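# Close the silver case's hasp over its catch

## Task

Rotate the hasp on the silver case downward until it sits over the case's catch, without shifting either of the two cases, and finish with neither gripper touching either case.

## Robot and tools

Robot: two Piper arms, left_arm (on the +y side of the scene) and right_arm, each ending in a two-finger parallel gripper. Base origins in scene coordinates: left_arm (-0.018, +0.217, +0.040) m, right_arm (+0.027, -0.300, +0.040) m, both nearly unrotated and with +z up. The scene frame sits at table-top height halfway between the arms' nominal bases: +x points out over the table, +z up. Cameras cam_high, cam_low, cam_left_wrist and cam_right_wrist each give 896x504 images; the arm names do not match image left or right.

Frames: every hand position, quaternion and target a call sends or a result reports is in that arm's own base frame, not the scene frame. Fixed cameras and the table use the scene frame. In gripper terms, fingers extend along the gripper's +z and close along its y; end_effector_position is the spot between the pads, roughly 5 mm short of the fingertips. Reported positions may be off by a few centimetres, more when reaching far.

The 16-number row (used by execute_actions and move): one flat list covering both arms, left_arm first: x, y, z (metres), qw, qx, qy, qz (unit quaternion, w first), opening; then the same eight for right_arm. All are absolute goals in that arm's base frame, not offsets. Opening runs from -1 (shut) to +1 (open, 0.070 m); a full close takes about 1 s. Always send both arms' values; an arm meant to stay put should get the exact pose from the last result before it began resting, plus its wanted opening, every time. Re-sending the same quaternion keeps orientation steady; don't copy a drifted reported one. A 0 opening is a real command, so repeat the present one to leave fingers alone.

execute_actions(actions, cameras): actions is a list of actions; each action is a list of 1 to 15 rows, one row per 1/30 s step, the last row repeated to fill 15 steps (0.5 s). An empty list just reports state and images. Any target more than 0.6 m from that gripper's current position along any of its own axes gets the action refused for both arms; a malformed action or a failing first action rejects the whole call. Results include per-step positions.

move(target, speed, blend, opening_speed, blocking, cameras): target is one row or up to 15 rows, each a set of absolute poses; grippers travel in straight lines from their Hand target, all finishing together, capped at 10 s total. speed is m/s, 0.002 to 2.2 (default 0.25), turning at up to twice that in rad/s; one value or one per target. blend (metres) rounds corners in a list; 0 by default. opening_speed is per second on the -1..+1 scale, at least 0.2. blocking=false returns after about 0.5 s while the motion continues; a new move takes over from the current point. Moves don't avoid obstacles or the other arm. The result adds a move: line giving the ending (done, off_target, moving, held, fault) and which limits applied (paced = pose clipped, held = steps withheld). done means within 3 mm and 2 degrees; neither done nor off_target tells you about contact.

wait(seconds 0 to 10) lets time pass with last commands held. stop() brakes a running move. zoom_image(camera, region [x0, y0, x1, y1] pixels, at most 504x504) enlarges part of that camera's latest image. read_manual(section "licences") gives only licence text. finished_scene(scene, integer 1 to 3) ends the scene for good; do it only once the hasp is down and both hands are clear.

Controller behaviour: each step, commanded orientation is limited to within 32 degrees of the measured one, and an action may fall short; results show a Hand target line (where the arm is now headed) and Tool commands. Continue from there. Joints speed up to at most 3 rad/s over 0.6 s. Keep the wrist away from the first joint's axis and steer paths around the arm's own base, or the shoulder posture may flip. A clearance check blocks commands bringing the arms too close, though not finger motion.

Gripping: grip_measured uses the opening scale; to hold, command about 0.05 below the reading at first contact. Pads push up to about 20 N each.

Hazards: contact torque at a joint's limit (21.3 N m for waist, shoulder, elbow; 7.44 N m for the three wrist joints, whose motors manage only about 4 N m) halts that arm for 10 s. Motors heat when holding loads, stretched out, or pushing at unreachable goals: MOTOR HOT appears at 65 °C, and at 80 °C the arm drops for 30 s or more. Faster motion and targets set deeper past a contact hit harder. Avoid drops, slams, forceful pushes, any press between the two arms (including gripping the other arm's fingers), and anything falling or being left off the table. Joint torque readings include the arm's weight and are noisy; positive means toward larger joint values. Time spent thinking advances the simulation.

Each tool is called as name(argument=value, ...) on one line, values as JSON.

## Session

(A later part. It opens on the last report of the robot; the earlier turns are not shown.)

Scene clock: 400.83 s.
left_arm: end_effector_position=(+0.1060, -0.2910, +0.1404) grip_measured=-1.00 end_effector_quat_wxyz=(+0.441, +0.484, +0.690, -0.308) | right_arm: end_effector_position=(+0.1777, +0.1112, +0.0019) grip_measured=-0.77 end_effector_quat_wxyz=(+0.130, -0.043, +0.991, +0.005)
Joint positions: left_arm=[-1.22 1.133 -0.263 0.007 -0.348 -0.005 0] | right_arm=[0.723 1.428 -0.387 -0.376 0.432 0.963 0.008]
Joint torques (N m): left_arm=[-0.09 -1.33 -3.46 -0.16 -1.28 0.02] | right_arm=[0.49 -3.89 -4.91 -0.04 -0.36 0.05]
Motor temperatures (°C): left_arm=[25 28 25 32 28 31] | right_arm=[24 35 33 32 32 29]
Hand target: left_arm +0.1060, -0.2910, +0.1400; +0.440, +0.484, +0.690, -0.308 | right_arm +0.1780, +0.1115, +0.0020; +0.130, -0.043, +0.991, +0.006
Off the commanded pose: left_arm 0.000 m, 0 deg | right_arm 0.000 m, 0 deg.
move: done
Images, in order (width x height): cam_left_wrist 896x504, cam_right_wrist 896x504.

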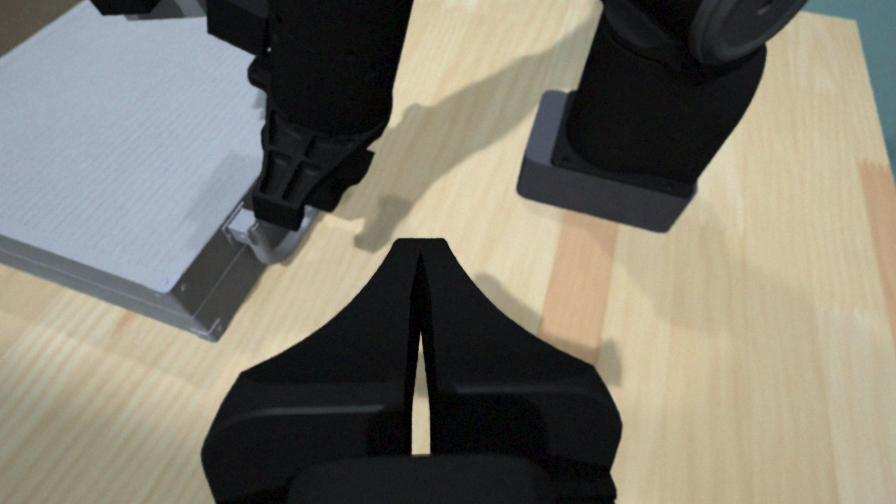

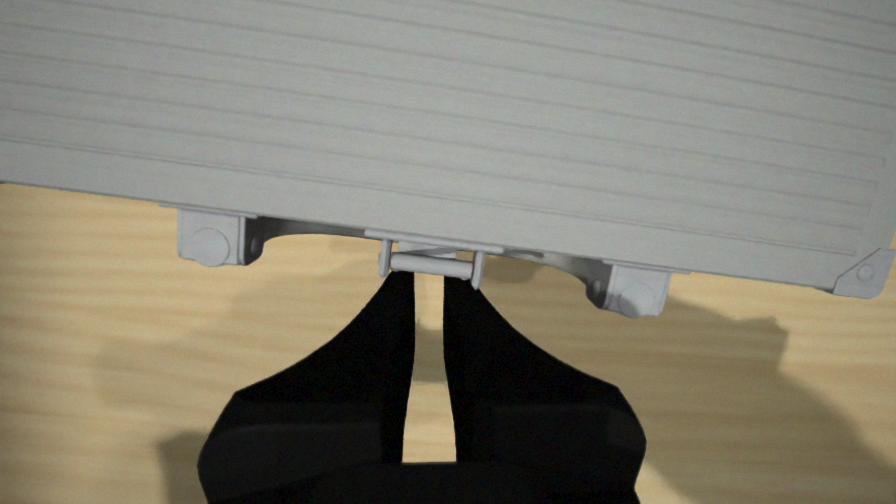

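move(target=[0.106,-0.291,0.14,0.440,0.484,0.690,-0.308,-1, 0.183,0.1115,0.002,0.1304,-0.0432,0.9905,0.0057,-0.77], cameras=["cam_left_wrist","cam_right_wrist"], speed=0.03)

zoom_image(camera="cam_left_wrist", region=[200, 150, 350, 270])

Scene clock: 410.87 s.
left_arm: end_effector_position=(+0.1060, -0.2910, +0.1404) grip_measured=-1.00 end_effector_quat_wxyz=(+0.441, +0.484, +0.690, -0.308) | right_arm: end_effector_position=(+0.1827, +0.1113, +0.0020) grip_measured=-0.77 end_effector_quat_wxyz=(+0.130, -0.043, +0.991, +0.005)
Joint positions: left_arm=[-1.22 1.133 -0.263 0.007 -0.348 -0.005 0] | right_arm=[0.703 1.441 -0.4 -0.368 0.429 0.937 0.008]
Joint torques (N m): left_arm=[-0.12 -1.37 -3.49 -0.16 -1.24 0] | right_arm=[-0.02 -3.9 -6.1 -0.28 -0.66 0.01]
Motor temperatures (°C): left_arm=[25 28 25 32 28 31] | right_arm=[24 35 33 32 32 29]
Hand target: left_arm +0.1060, -0.2910, +0.1400; +0.440, +0.484, +0.690, -0.308 | right_arm +0.1830, +0.1115, +0.0020; +0.130, -0.043, +0.991, +0.006
Off the commanded pose: left_arm 0.000 m, 0 deg | right_arm 0.000 m, 0 deg.
move: done
Images, in order (width x height): cam_left_wrist 896x504, cam_right_wrist 896x504.

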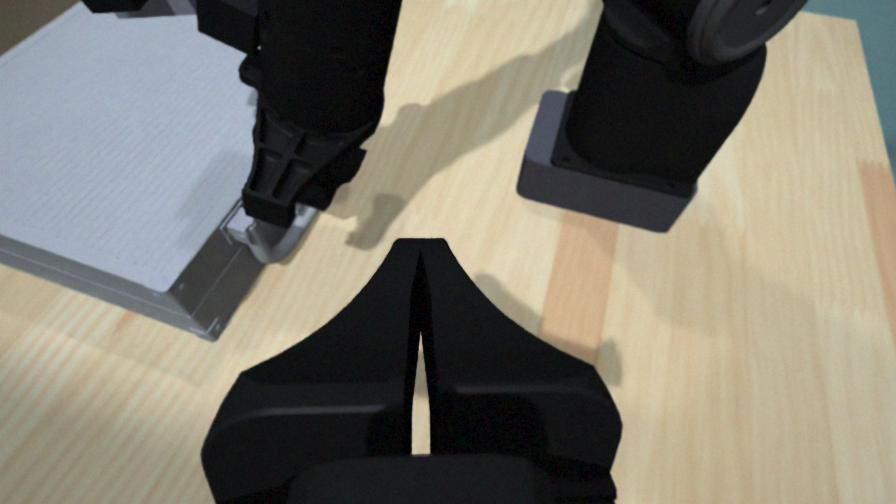

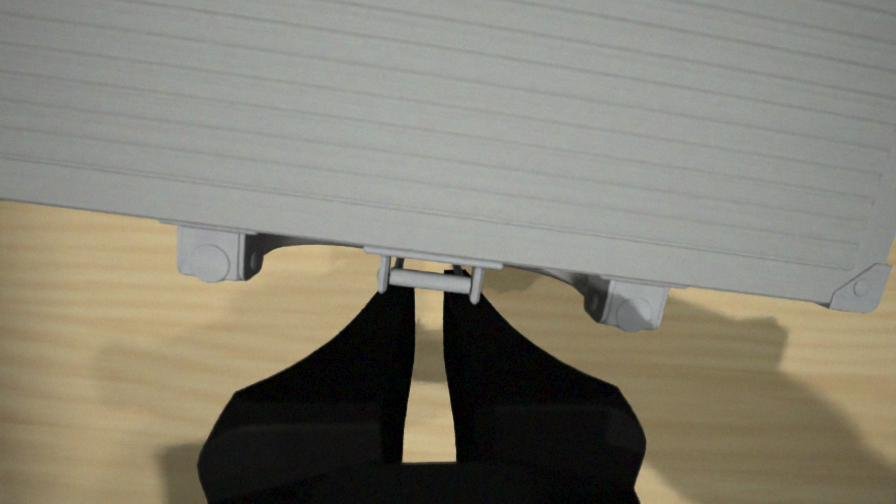

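Scaled by 3.360.

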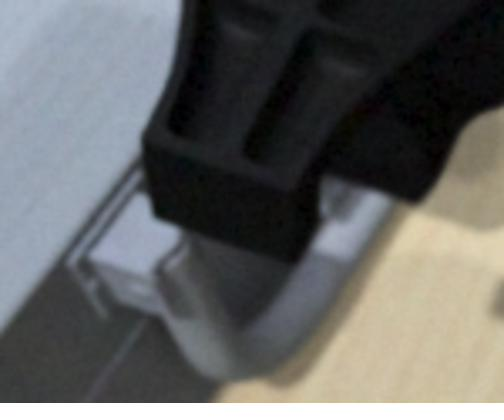

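move(target=[0.106,-0.291,0.14,0.440,0.484,0.690,-0.308,-1, 0.12,0.09,0.03,0.1304,-0.0432,0.9905,0.0057,-0.77], cameras=["cam_left_wrist","cam_right_wrist"], speed=0.15)

zoom_image(camera="cam_left_wrist", region=[200, 50, 450, 250])

zoom_image(camera="cam_right_wrist", region=[350, 0, 650, 220])

Scene clock: 420.23 s.
left_arm: end_effector_position=(+0.1060, -0.2910, +0.1404) grip_measured=-1.00 end_effector_quat_wxyz=(+0.441, +0.484, +0.690, -0.308) | right_arm: end_effector_position=(+0.1198, +0.0902, +0.0301) grip_measured=-0.77 end_effector_quat_wxyz=(+0.130, -0.043, +0.990, +0.006)
Joint positions: left_arm=[-1.22 1.133 -0.263 0.007 -0.348 -0.005 0] | right_arm=[0.935 1.078 -0.286 -0.301 0.712 1.061 0.008]
Joint torques (N m): left_arm=[-0.09 -1.38 -3.5 -0.15 -1.21 -0.03] | right_arm=[0.43 -1.45 -5.66 -0.42 -0.15 -0.04]
Motor temperatures (°C): left_arm=[25 28 25 32 28 31] | right_arm=[24 35 33 32 32 29]
Hand target: left_arm +0.1060, -0.2910, +0.1400; +0.440, +0.484, +0.690, -0.308 | right_arm +0.1200, +0.0900, +0.0300; +0.130, -0.043, +0.991, +0.006
Off the commanded pose: left_arm 0.000 m, 0 deg | right_arm 0.000 m, 0 deg.
move: done
Images, in order (width x height): cam_left_wrist 896x504, cam_right_wrist 896x504.

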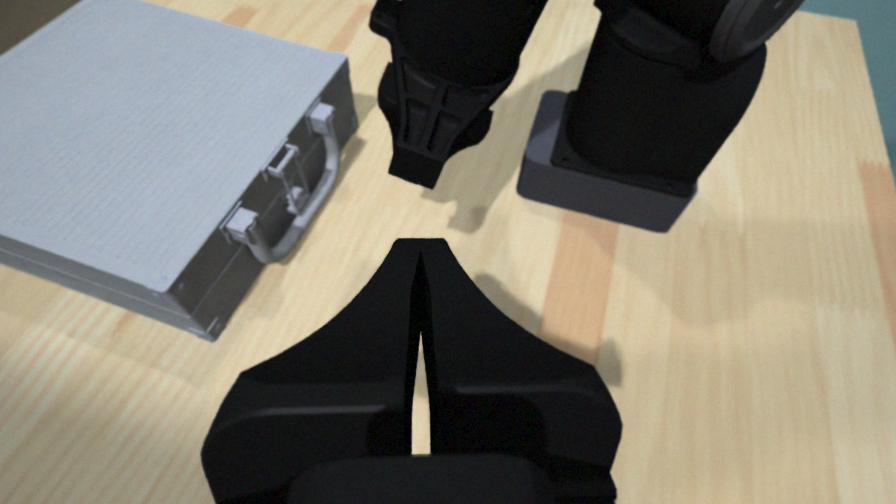

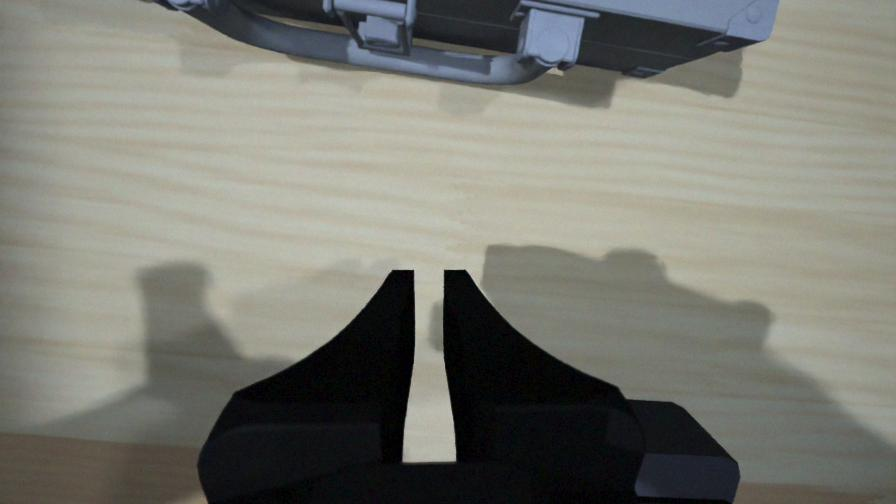

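Scaled by 2.016.

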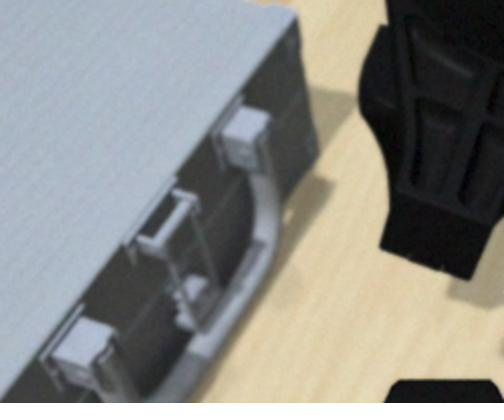

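Scaled by 1.680.

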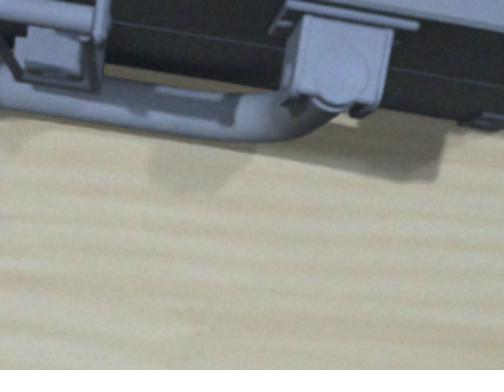

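finished_scene(scene=1)

The scene is finished: the task was done.


## Next scene

The same job, from a new start.

execute_actions(actions=[])

zoom_image(camera="cam_high", region=[370, 240, 520, 370])

Scene clock: 0.00 s.
left_arm: end_effector_position=(+0.0276, -0.2227, +0.3259) grip_measured=+0.98 end_effector_quat_wxyz=(+0.414, +0.793, +0.405, -0.190) | right_arm: end_effector_position=(+0.1853, +0.0888, +0.0899) grip_measured=+0.99 end_effector_quat_wxyz=(+0.046, +0.390, +0.919, -0.032)
Joint positions: left_arm=[-1.135 0.757 -1.038 -0.365 1.06 1.09 0.069] | right_arm=[0.568 1.335 -0.768 -0.126 1.094 1.428 0.07]
Joint torques (N m): no reading
Motor temperatures (°C): left_arm=[25 27 24 31 26 30] | right_arm=[24 34 31 32 31 28]
Hand target: left_arm +0.0276, -0.2227, +0.3259; +0.414, +0.793, +0.405, -0.190 | right_arm +0.1853, +0.0888, +0.0899; +0.046, +0.390, +0.919, -0.032
Tool commands: left_gripper/opening=+1.0 right_gripper/opening=+1.0

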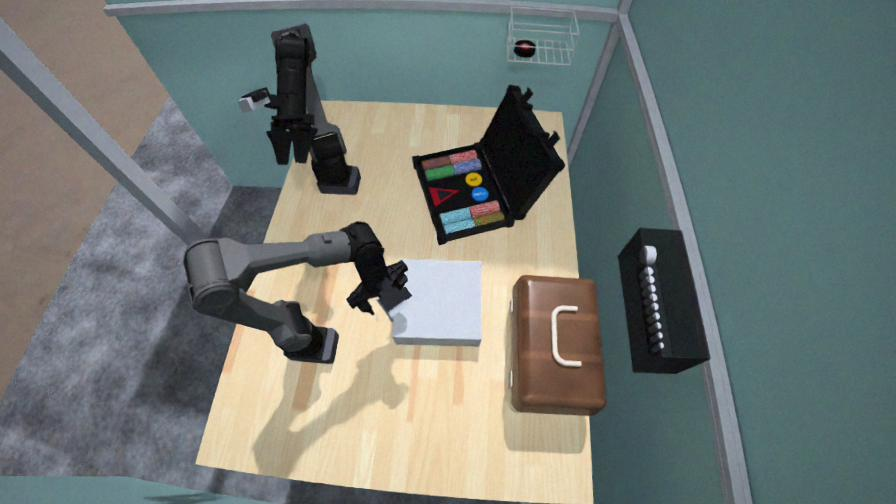

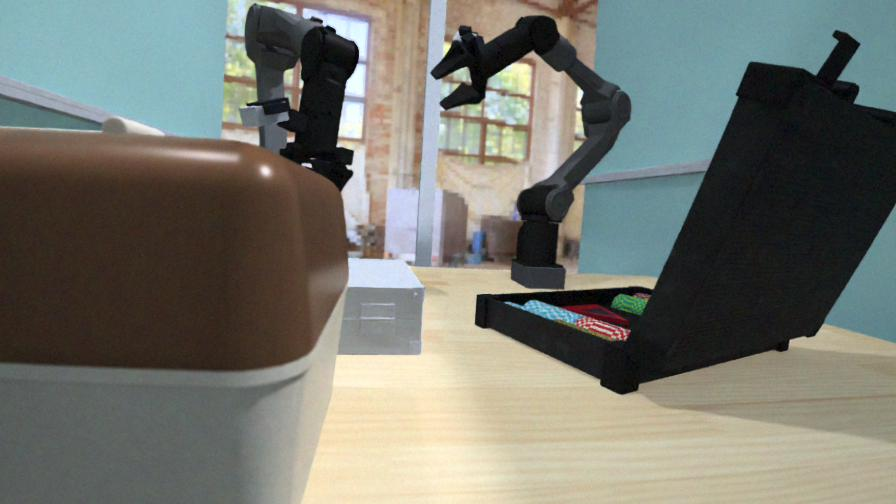

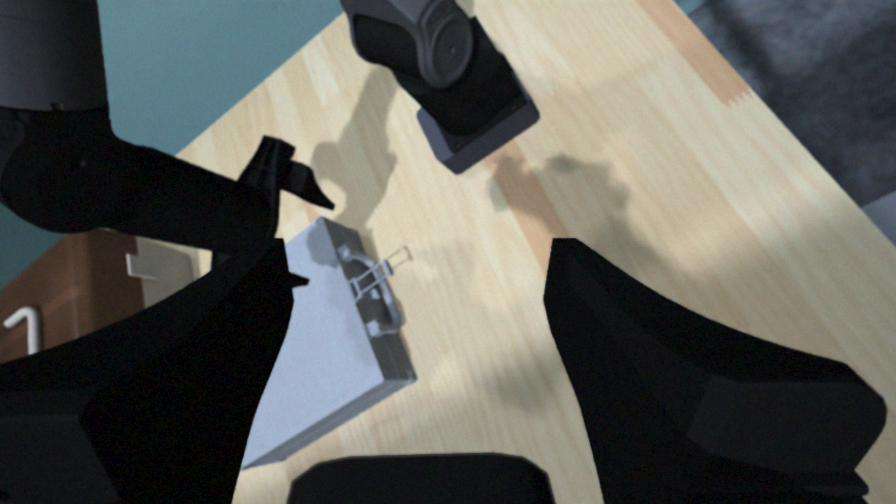

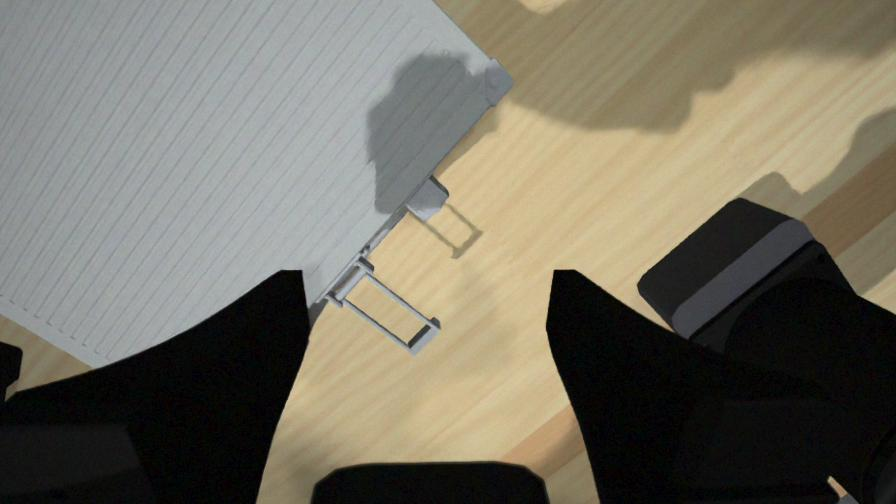

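Scaled by 3.360.

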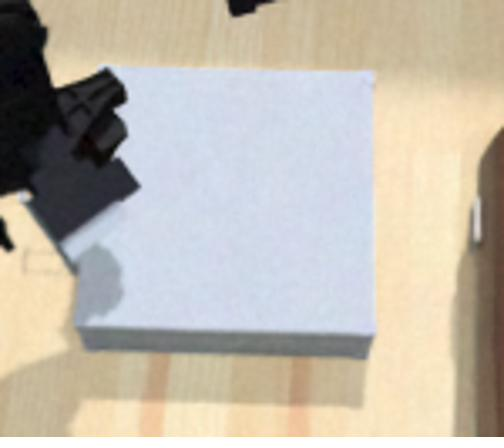

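move(target=[0.0276,-0.2227,0.3259,0.414,0.793,0.405,-0.190,1, 0.140,0.123,0.08,0.1305,0,0.9914,0,-0.77], cameras=["cam_left_wrist","cam_right_wrist"])

zoom_image(camera="cam_left_wrist", region=[270, 200, 470, 400])

Scene clock: 65.90 s.
left_arm: end_effector_position=(+0.0276, -0.2227, +0.3260) grip_measured=+0.98 end_effector_quat_wxyz=(+0.414, +0.793, +0.405, -0.190) | right_arm: end_effector_position=(+0.1398, +0.1231, +0.0799) grip_measured=-0.77 end_effector_quat_wxyz=(+0.130, -0.001, +0.991, +0.000)
Joint positions: left_arm=[-1.134 0.757 -1.038 -0.366 1.06 1.092 0.069] | right_arm=[0.981 1.143 -0.552 -0.27 0.937 1.125 0.008]
Joint torques (N m): left_arm=[1.04 1.62 -5.63 -0.46 -0.9 0.01] | right_arm=[0.49 -3.94 -5.97 -0.37 0.06 0.09]
Motor temperatures (°C): left_arm=[25 27 25 31 27 30] | right_arm=[24 34 32 32 31 28]
Hand target: left_arm +0.0276, -0.2227, +0.3259; +0.414, +0.793, +0.405, -0.190 | right_arm +0.1400, +0.1230, +0.0800; +0.131, +0.000, +0.991, +0.000
Off the commanded pose: left_arm 0.000 m, 0 deg | right_arm 0.000 m, 0 deg.
move: done
Images, in order (width x height): cam_left_wrist 896x504, cam_right_wrist 896x504.

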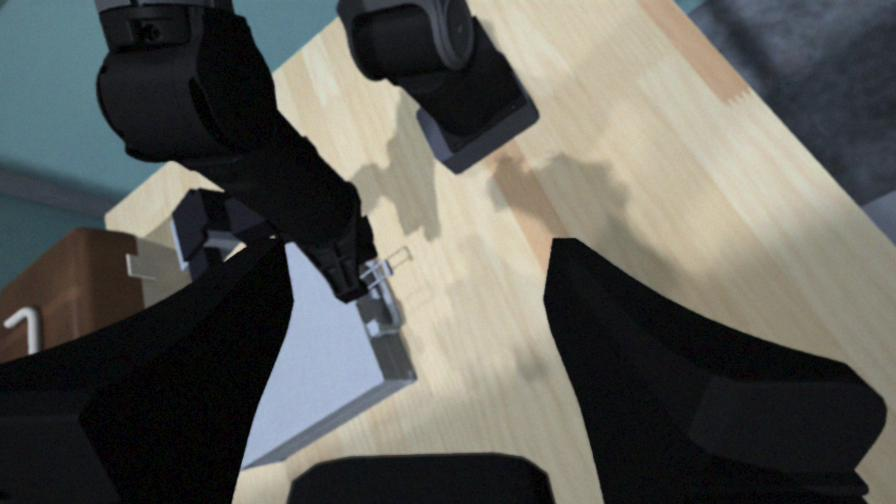

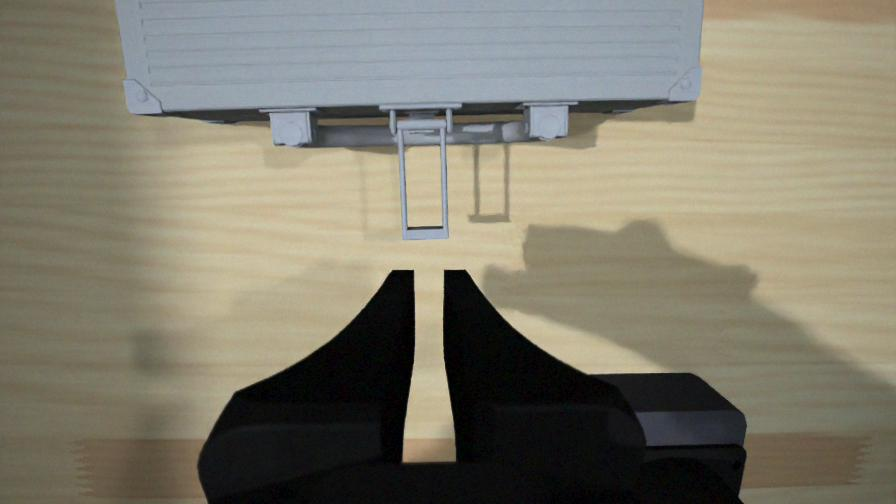

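Scaled by 2.520.

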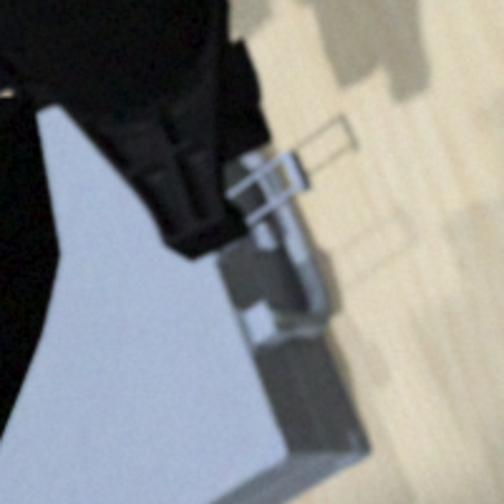

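move(target=[[0.0276,-0.2227,0.3259,0.414,0.793,0.405,-0.190,1, 0.152,0.1245,0.045,0.1305,0,0.9914,0,-0.77],[0.0276,-0.2227,0.3259,0.414,0.793,0.405,-0.190,1, 0.1544,0.1245,0.0204,0.1305,0,0.9914,0,-0.77],[0.0276,-0.2227,0.3259,0.414,0.793,0.405,-0.190,1, 0.160,0.1245,0.0096,0.1305,0,0.9914,0,-0.77],[0.0276,-0.2227,0.3259,0.414,0.793,0.405,-0.190,1, 0.1696,0.1245,0.003,0.1305,0,0.9914,0,-0.77]], speed=[0.15,0.05,0.05,0.05], blend=[0.01,0.004,0.004,0], cameras=["cam_left_wrist","cam_right_wrist"])

Scene clock: 95.97 s.
left_arm: end_effector_position=(+0.0276, -0.2227, +0.3260) grip_measured=+0.98 end_effector_quat_wxyz=(+0.414, +0.793, +0.405, -0.190) | right_arm: end_effector_position=(+0.1694, +0.1240, +0.0025) grip_measured=-0.77 end_effector_quat_wxyz=(+0.130, +0.000, +0.992, -0.001)
Joint positions: left_arm=[-1.134 0.757 -1.038 -0.366 1.06 1.092 0.069] | right_arm=[0.836 1.448 -0.411 -0.427 0.483 1.203 0.008]
Joint torques (N m): left_arm=[0.9 1.6 -5.79 -0.41 -0.95 -0.05] | right_arm=[0.71 -5.24 -4.99 -0.16 0.07 0.07]
Motor temperatures (°C): left_arm=[25 27 25 32 27 30] | right_arm=[24 34 32 32 31 28]
Hand target: left_arm +0.0276, -0.2227, +0.3259; +0.414, +0.793, +0.405, -0.190 | right_arm +0.1696, +0.1245, +0.0030; +0.131, +0.000, +0.991, +0.000
Off the commanded pose: left_arm 0.000 m, 0 deg | right_arm 0.001 m, 0 deg.
move: done
Images, in order (width x height): cam_left_wrist 896x504, cam_right_wrist 896x504.

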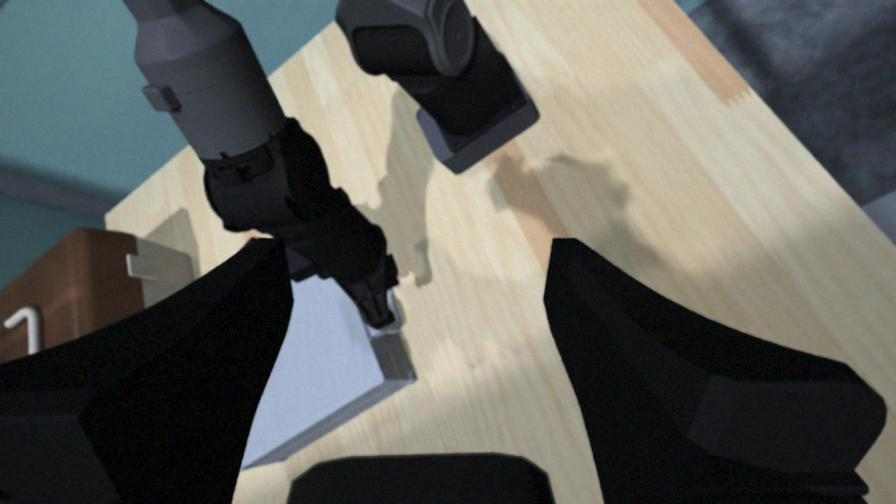

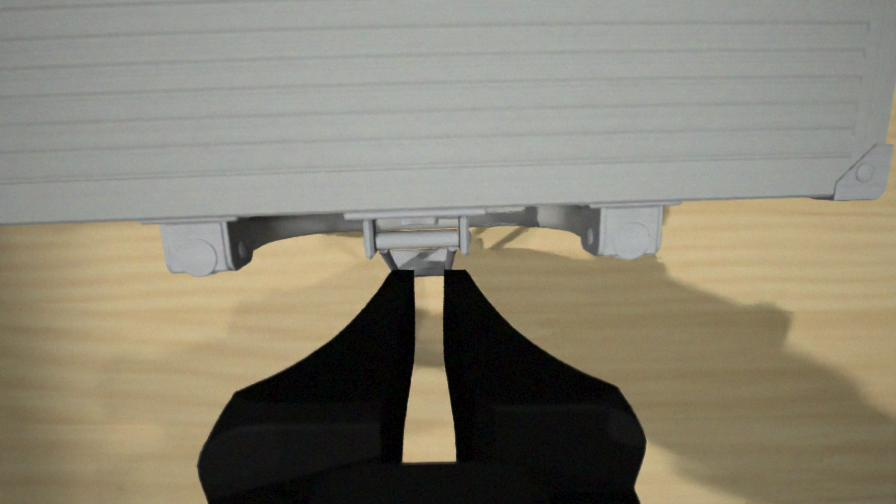

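move(target=[0.0276,-0.2227,0.3259,0.414,0.793,0.405,-0.190,1, 0.180,0.1262,0.002,0.1305,0,0.9914,0,-0.77], speed=0.035, cameras=["cam_right_wrist"])

Scene clock: 107.40 s.
left_arm: end_effector_position=(+0.0276, -0.2227, +0.3260) grip_measured=+0.98 end_effector_quat_wxyz=(+0.414, +0.793, +0.405, -0.190) | right_arm: end_effector_position=(+0.1799, +0.1261, +0.0020) grip_measured=-0.77 end_effector_quat_wxyz=(+0.130, +0.000, +0.991, +0.000)
Joint positions: left_arm=[-1.134 0.757 -1.038 -0.366 1.06 1.092 0.069] | right_arm=[0.8 1.479 -0.44 -0.422 0.471 1.163 0.008]
Joint torques (N m): left_arm=[0.82 1.57 -5.71 -0.36 -1.02 -0.13] | right_arm=[0.01 -4.65 -5.25 -0.23 -0.32 0.16]
Motor temperatures (°C): left_arm=[25 27 25 32 27 30] | right_arm=[24 34 32 32 31 28]
Hand target: left_arm +0.0276, -0.2227, +0.3259; +0.414, +0.793, +0.405, -0.190 | right_arm +0.1800, +0.1262, +0.0020; +0.131, +0.000, +0.991, +0.000
Off the commanded pose: left_arm 0.000 m, 0 deg | right_arm 0.000 m, 0 deg.
move: done
Images, in order (width x height): cam_right_wrist 896x504.

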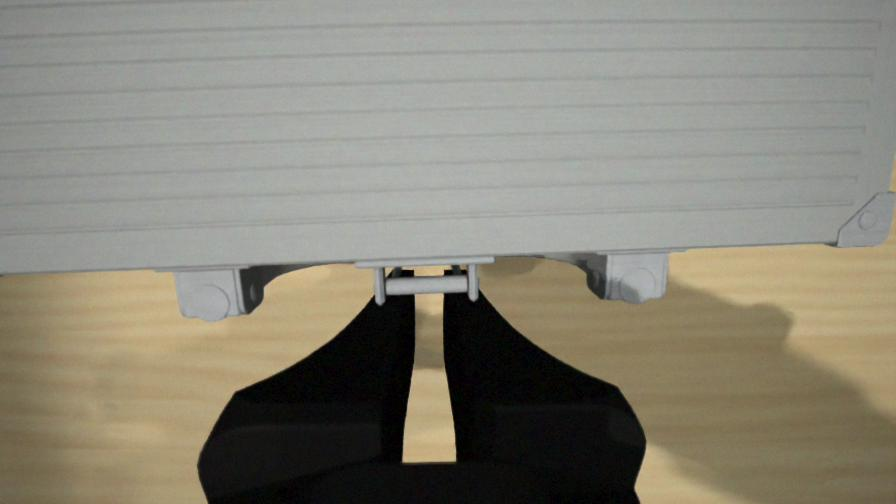

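move(target=[0.0276,-0.2227,0.3259,0.414,0.793,0.405,-0.190,1, 0.12,0.115,0.03,0.1305,0,0.9914,0,-0.77], speed=0.2, cameras=["cam_left_wrist","cam_right_wrist"])

zoom_image(camera="cam_left_wrist", region=[300, 210, 440, 350])

zoom_image(camera="cam_right_wrist", region=[300, 0, 600, 200])

Scene clock: 120.70 s.
left_arm: end_effector_position=(+0.0276, -0.2227, +0.3260) grip_measured=+0.98 end_effector_quat_wxyz=(+0.414, +0.793, +0.405, -0.190) | right_arm: end_effector_position=(+0.1197, +0.1150, +0.0300) grip_measured=-0.77 end_effector_quat_wxyz=(+0.130, +0.000, +0.991, +0.000)
Joint positions: left_arm=[-1.134 0.757 -1.038 -0.366 1.06 1.092 0.069] | right_arm=[1.074 1.198 -0.356 -0.352 0.719 1.328 0.008]
Joint torques (N m): left_arm=[0.77 1.55 -5.68 -0.32 -1.06 -0.19] | right_arm=[0.44 -2.3 -5.33 -0.44 -0.05 -0.05]
Motor temperatures (°C): left_arm=[25 27 25 31 27 30] | right_arm=[24 34 32 32 31 28]
Hand target: left_arm +0.0276, -0.2227, +0.3259; +0.414, +0.793, +0.405, -0.190 | right_arm +0.1200, +0.1150, +0.0300; +0.131, +0.000, +0.991, +0.000
Off the commanded pose: left_arm 0.000 m, 0 deg | right_arm 0.000 m, 0 deg.
move: done
Images, in order (width x height): cam_left_wrist 896x504, cam_right_wrist 896x504.

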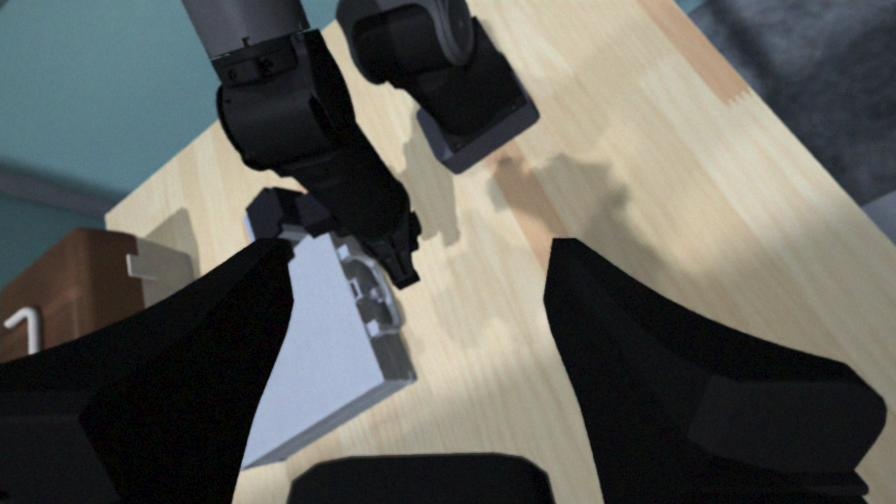

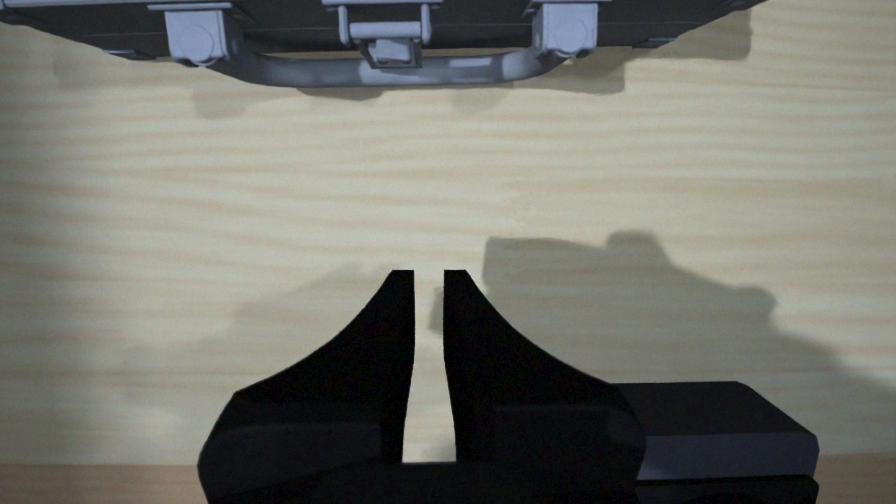

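Scaled by 3.600.

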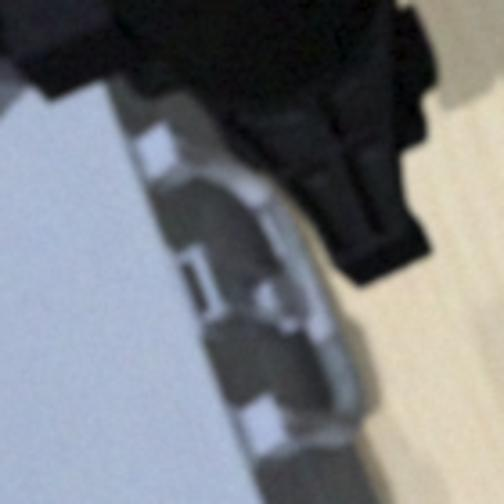

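Scaled by 1.680.

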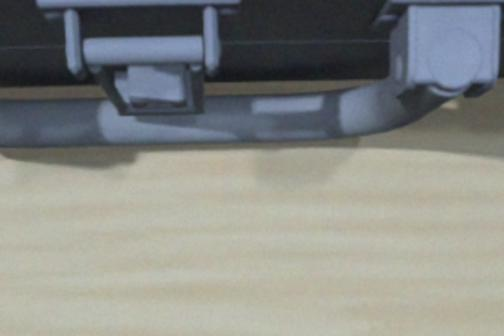

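move(target=[[0.0276,-0.2227,0.3259,0.414,0.793,0.405,-0.190,1, 0.168,0.1262,0.002,0.1305,0,0.9914,0,-0.77],[0.0276,-0.2227,0.3259,0.414,0.793,0.405,-0.190,1, 0.1822,0.1262,0.002,0.1305,0,0.9914,0,-0.77]], speed=[0.15,0.03], cameras=["cam_right_wrist"])

Scene clock: 154.43 s.
left_arm: end_effector_position=(+0.0276, -0.2227, +0.3260) grip_measured=+0.98 end_effector_quat_wxyz=(+0.414, +0.793, +0.405, -0.190) | right_arm: end_effector_position=(+0.1819, +0.1258, +0.0018) grip_measured=-0.77 end_effector_quat_wxyz=(+0.130, -0.001, +0.992, -0.001)
Joint positions: left_arm=[-1.134 0.757 -1.038 -0.366 1.06 1.092 0.069] | right_arm=[0.791 1.485 -0.445 -0.42 0.47 1.152 0.008]
Joint torques (N m): left_arm=[0.67 1.55 -5.7 -0.28 -1.09 -0.21] | right_arm=[-0.13 -4.77 -5.76 -0.45 -0.52 0.18]
Motor temperatures (°C): left_arm=[25 27 25 31 27 30] | right_arm=[24 34 32 32 31 28]
Hand target: left_arm +0.0276, -0.2227, +0.3259; +0.414, +0.793, +0.405, -0.190 | right_arm +0.1822, +0.1262, +0.0020; +0.131, +0.000, +0.991, +0.000
Off the commanded pose: left_arm 0.000 m, 0 deg | right_arm 0.001 m, 0 deg.
move: done
Images, in order (width x height): cam_right_wrist 896x504.

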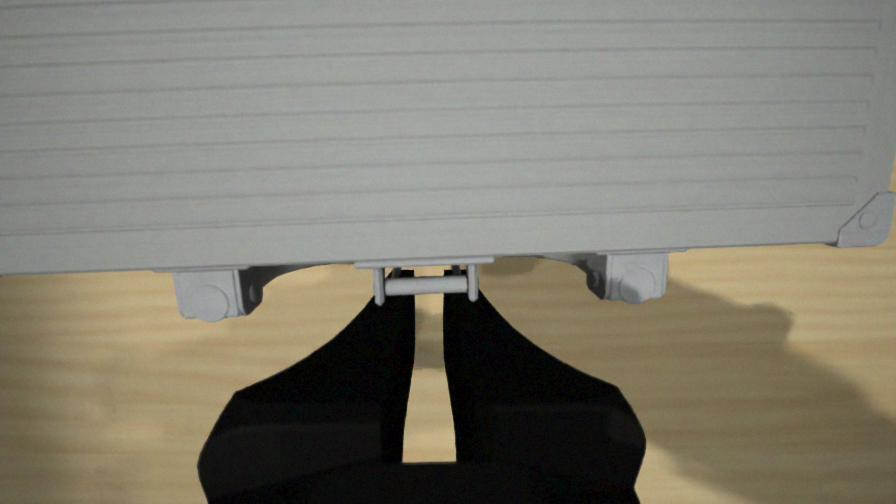

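move(target=[0.0276,-0.2227,0.3259,0.414,0.793,0.405,-0.190,1, 0.13,0.115,0.02,0.1305,0,0.9914,0,-0.77], speed=0.2, cameras=["cam_right_wrist"])

finished_scene(scene=2)

Scene clock: 163.27 s.
left_arm: end_effector_position=(+0.0276, -0.2227, +0.3260) grip_measured=+0.98 end_effector_quat_wxyz=(+0.414, +0.793, +0.405, -0.190) | right_arm: end_effector_position=(+0.1297, +0.1149, +0.0200) grip_measured=-0.77 end_effector_quat_wxyz=(+0.131, +0.000, +0.991, +0.000)
Joint positions: left_arm=[-1.134 0.757 -1.038 -0.366 1.06 1.092 0.069] | right_arm=[1.009 1.256 -0.344 -0.376 0.638 1.3 0.008]
Joint torques (N m): left_arm=[0.48 1.46 -5.62 -0.28 -1.06 -0.18] | right_arm=[0.39 -2.25 -5.29 -0.37 -0.09 -0.08]
Motor temperatures (°C): left_arm=[25 27 25 31 27 30] | right_arm=[24 34 32 32 31 28]
Hand target: left_arm +0.0276, -0.2227, +0.3259; +0.414, +0.793, +0.405, -0.190 | right_arm +0.1300, +0.1150, +0.0200; +0.131, +0.000, +0.991, +0.000
Off the commanded pose: left_arm 0.000 m, 0 deg | right_arm 0.000 m, 0 deg.
move: done
Images, in order (width x height): cam_right_wrist 896x504.

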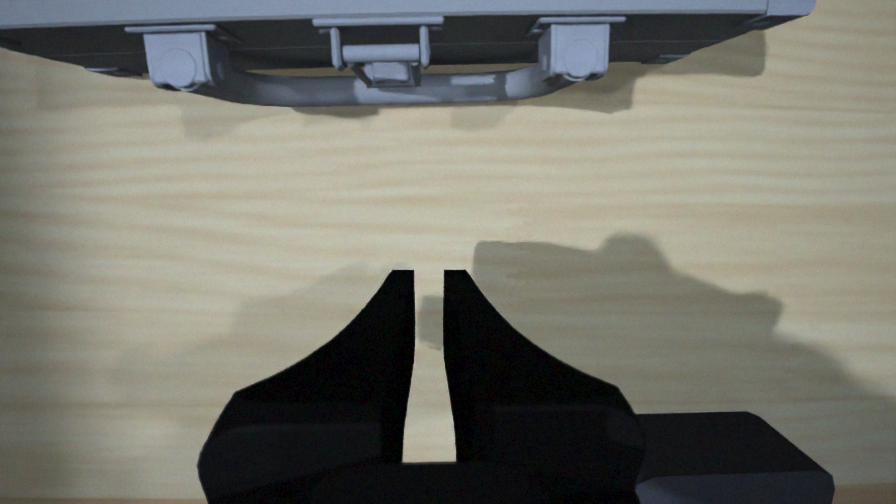

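The scene is finished: the task was done.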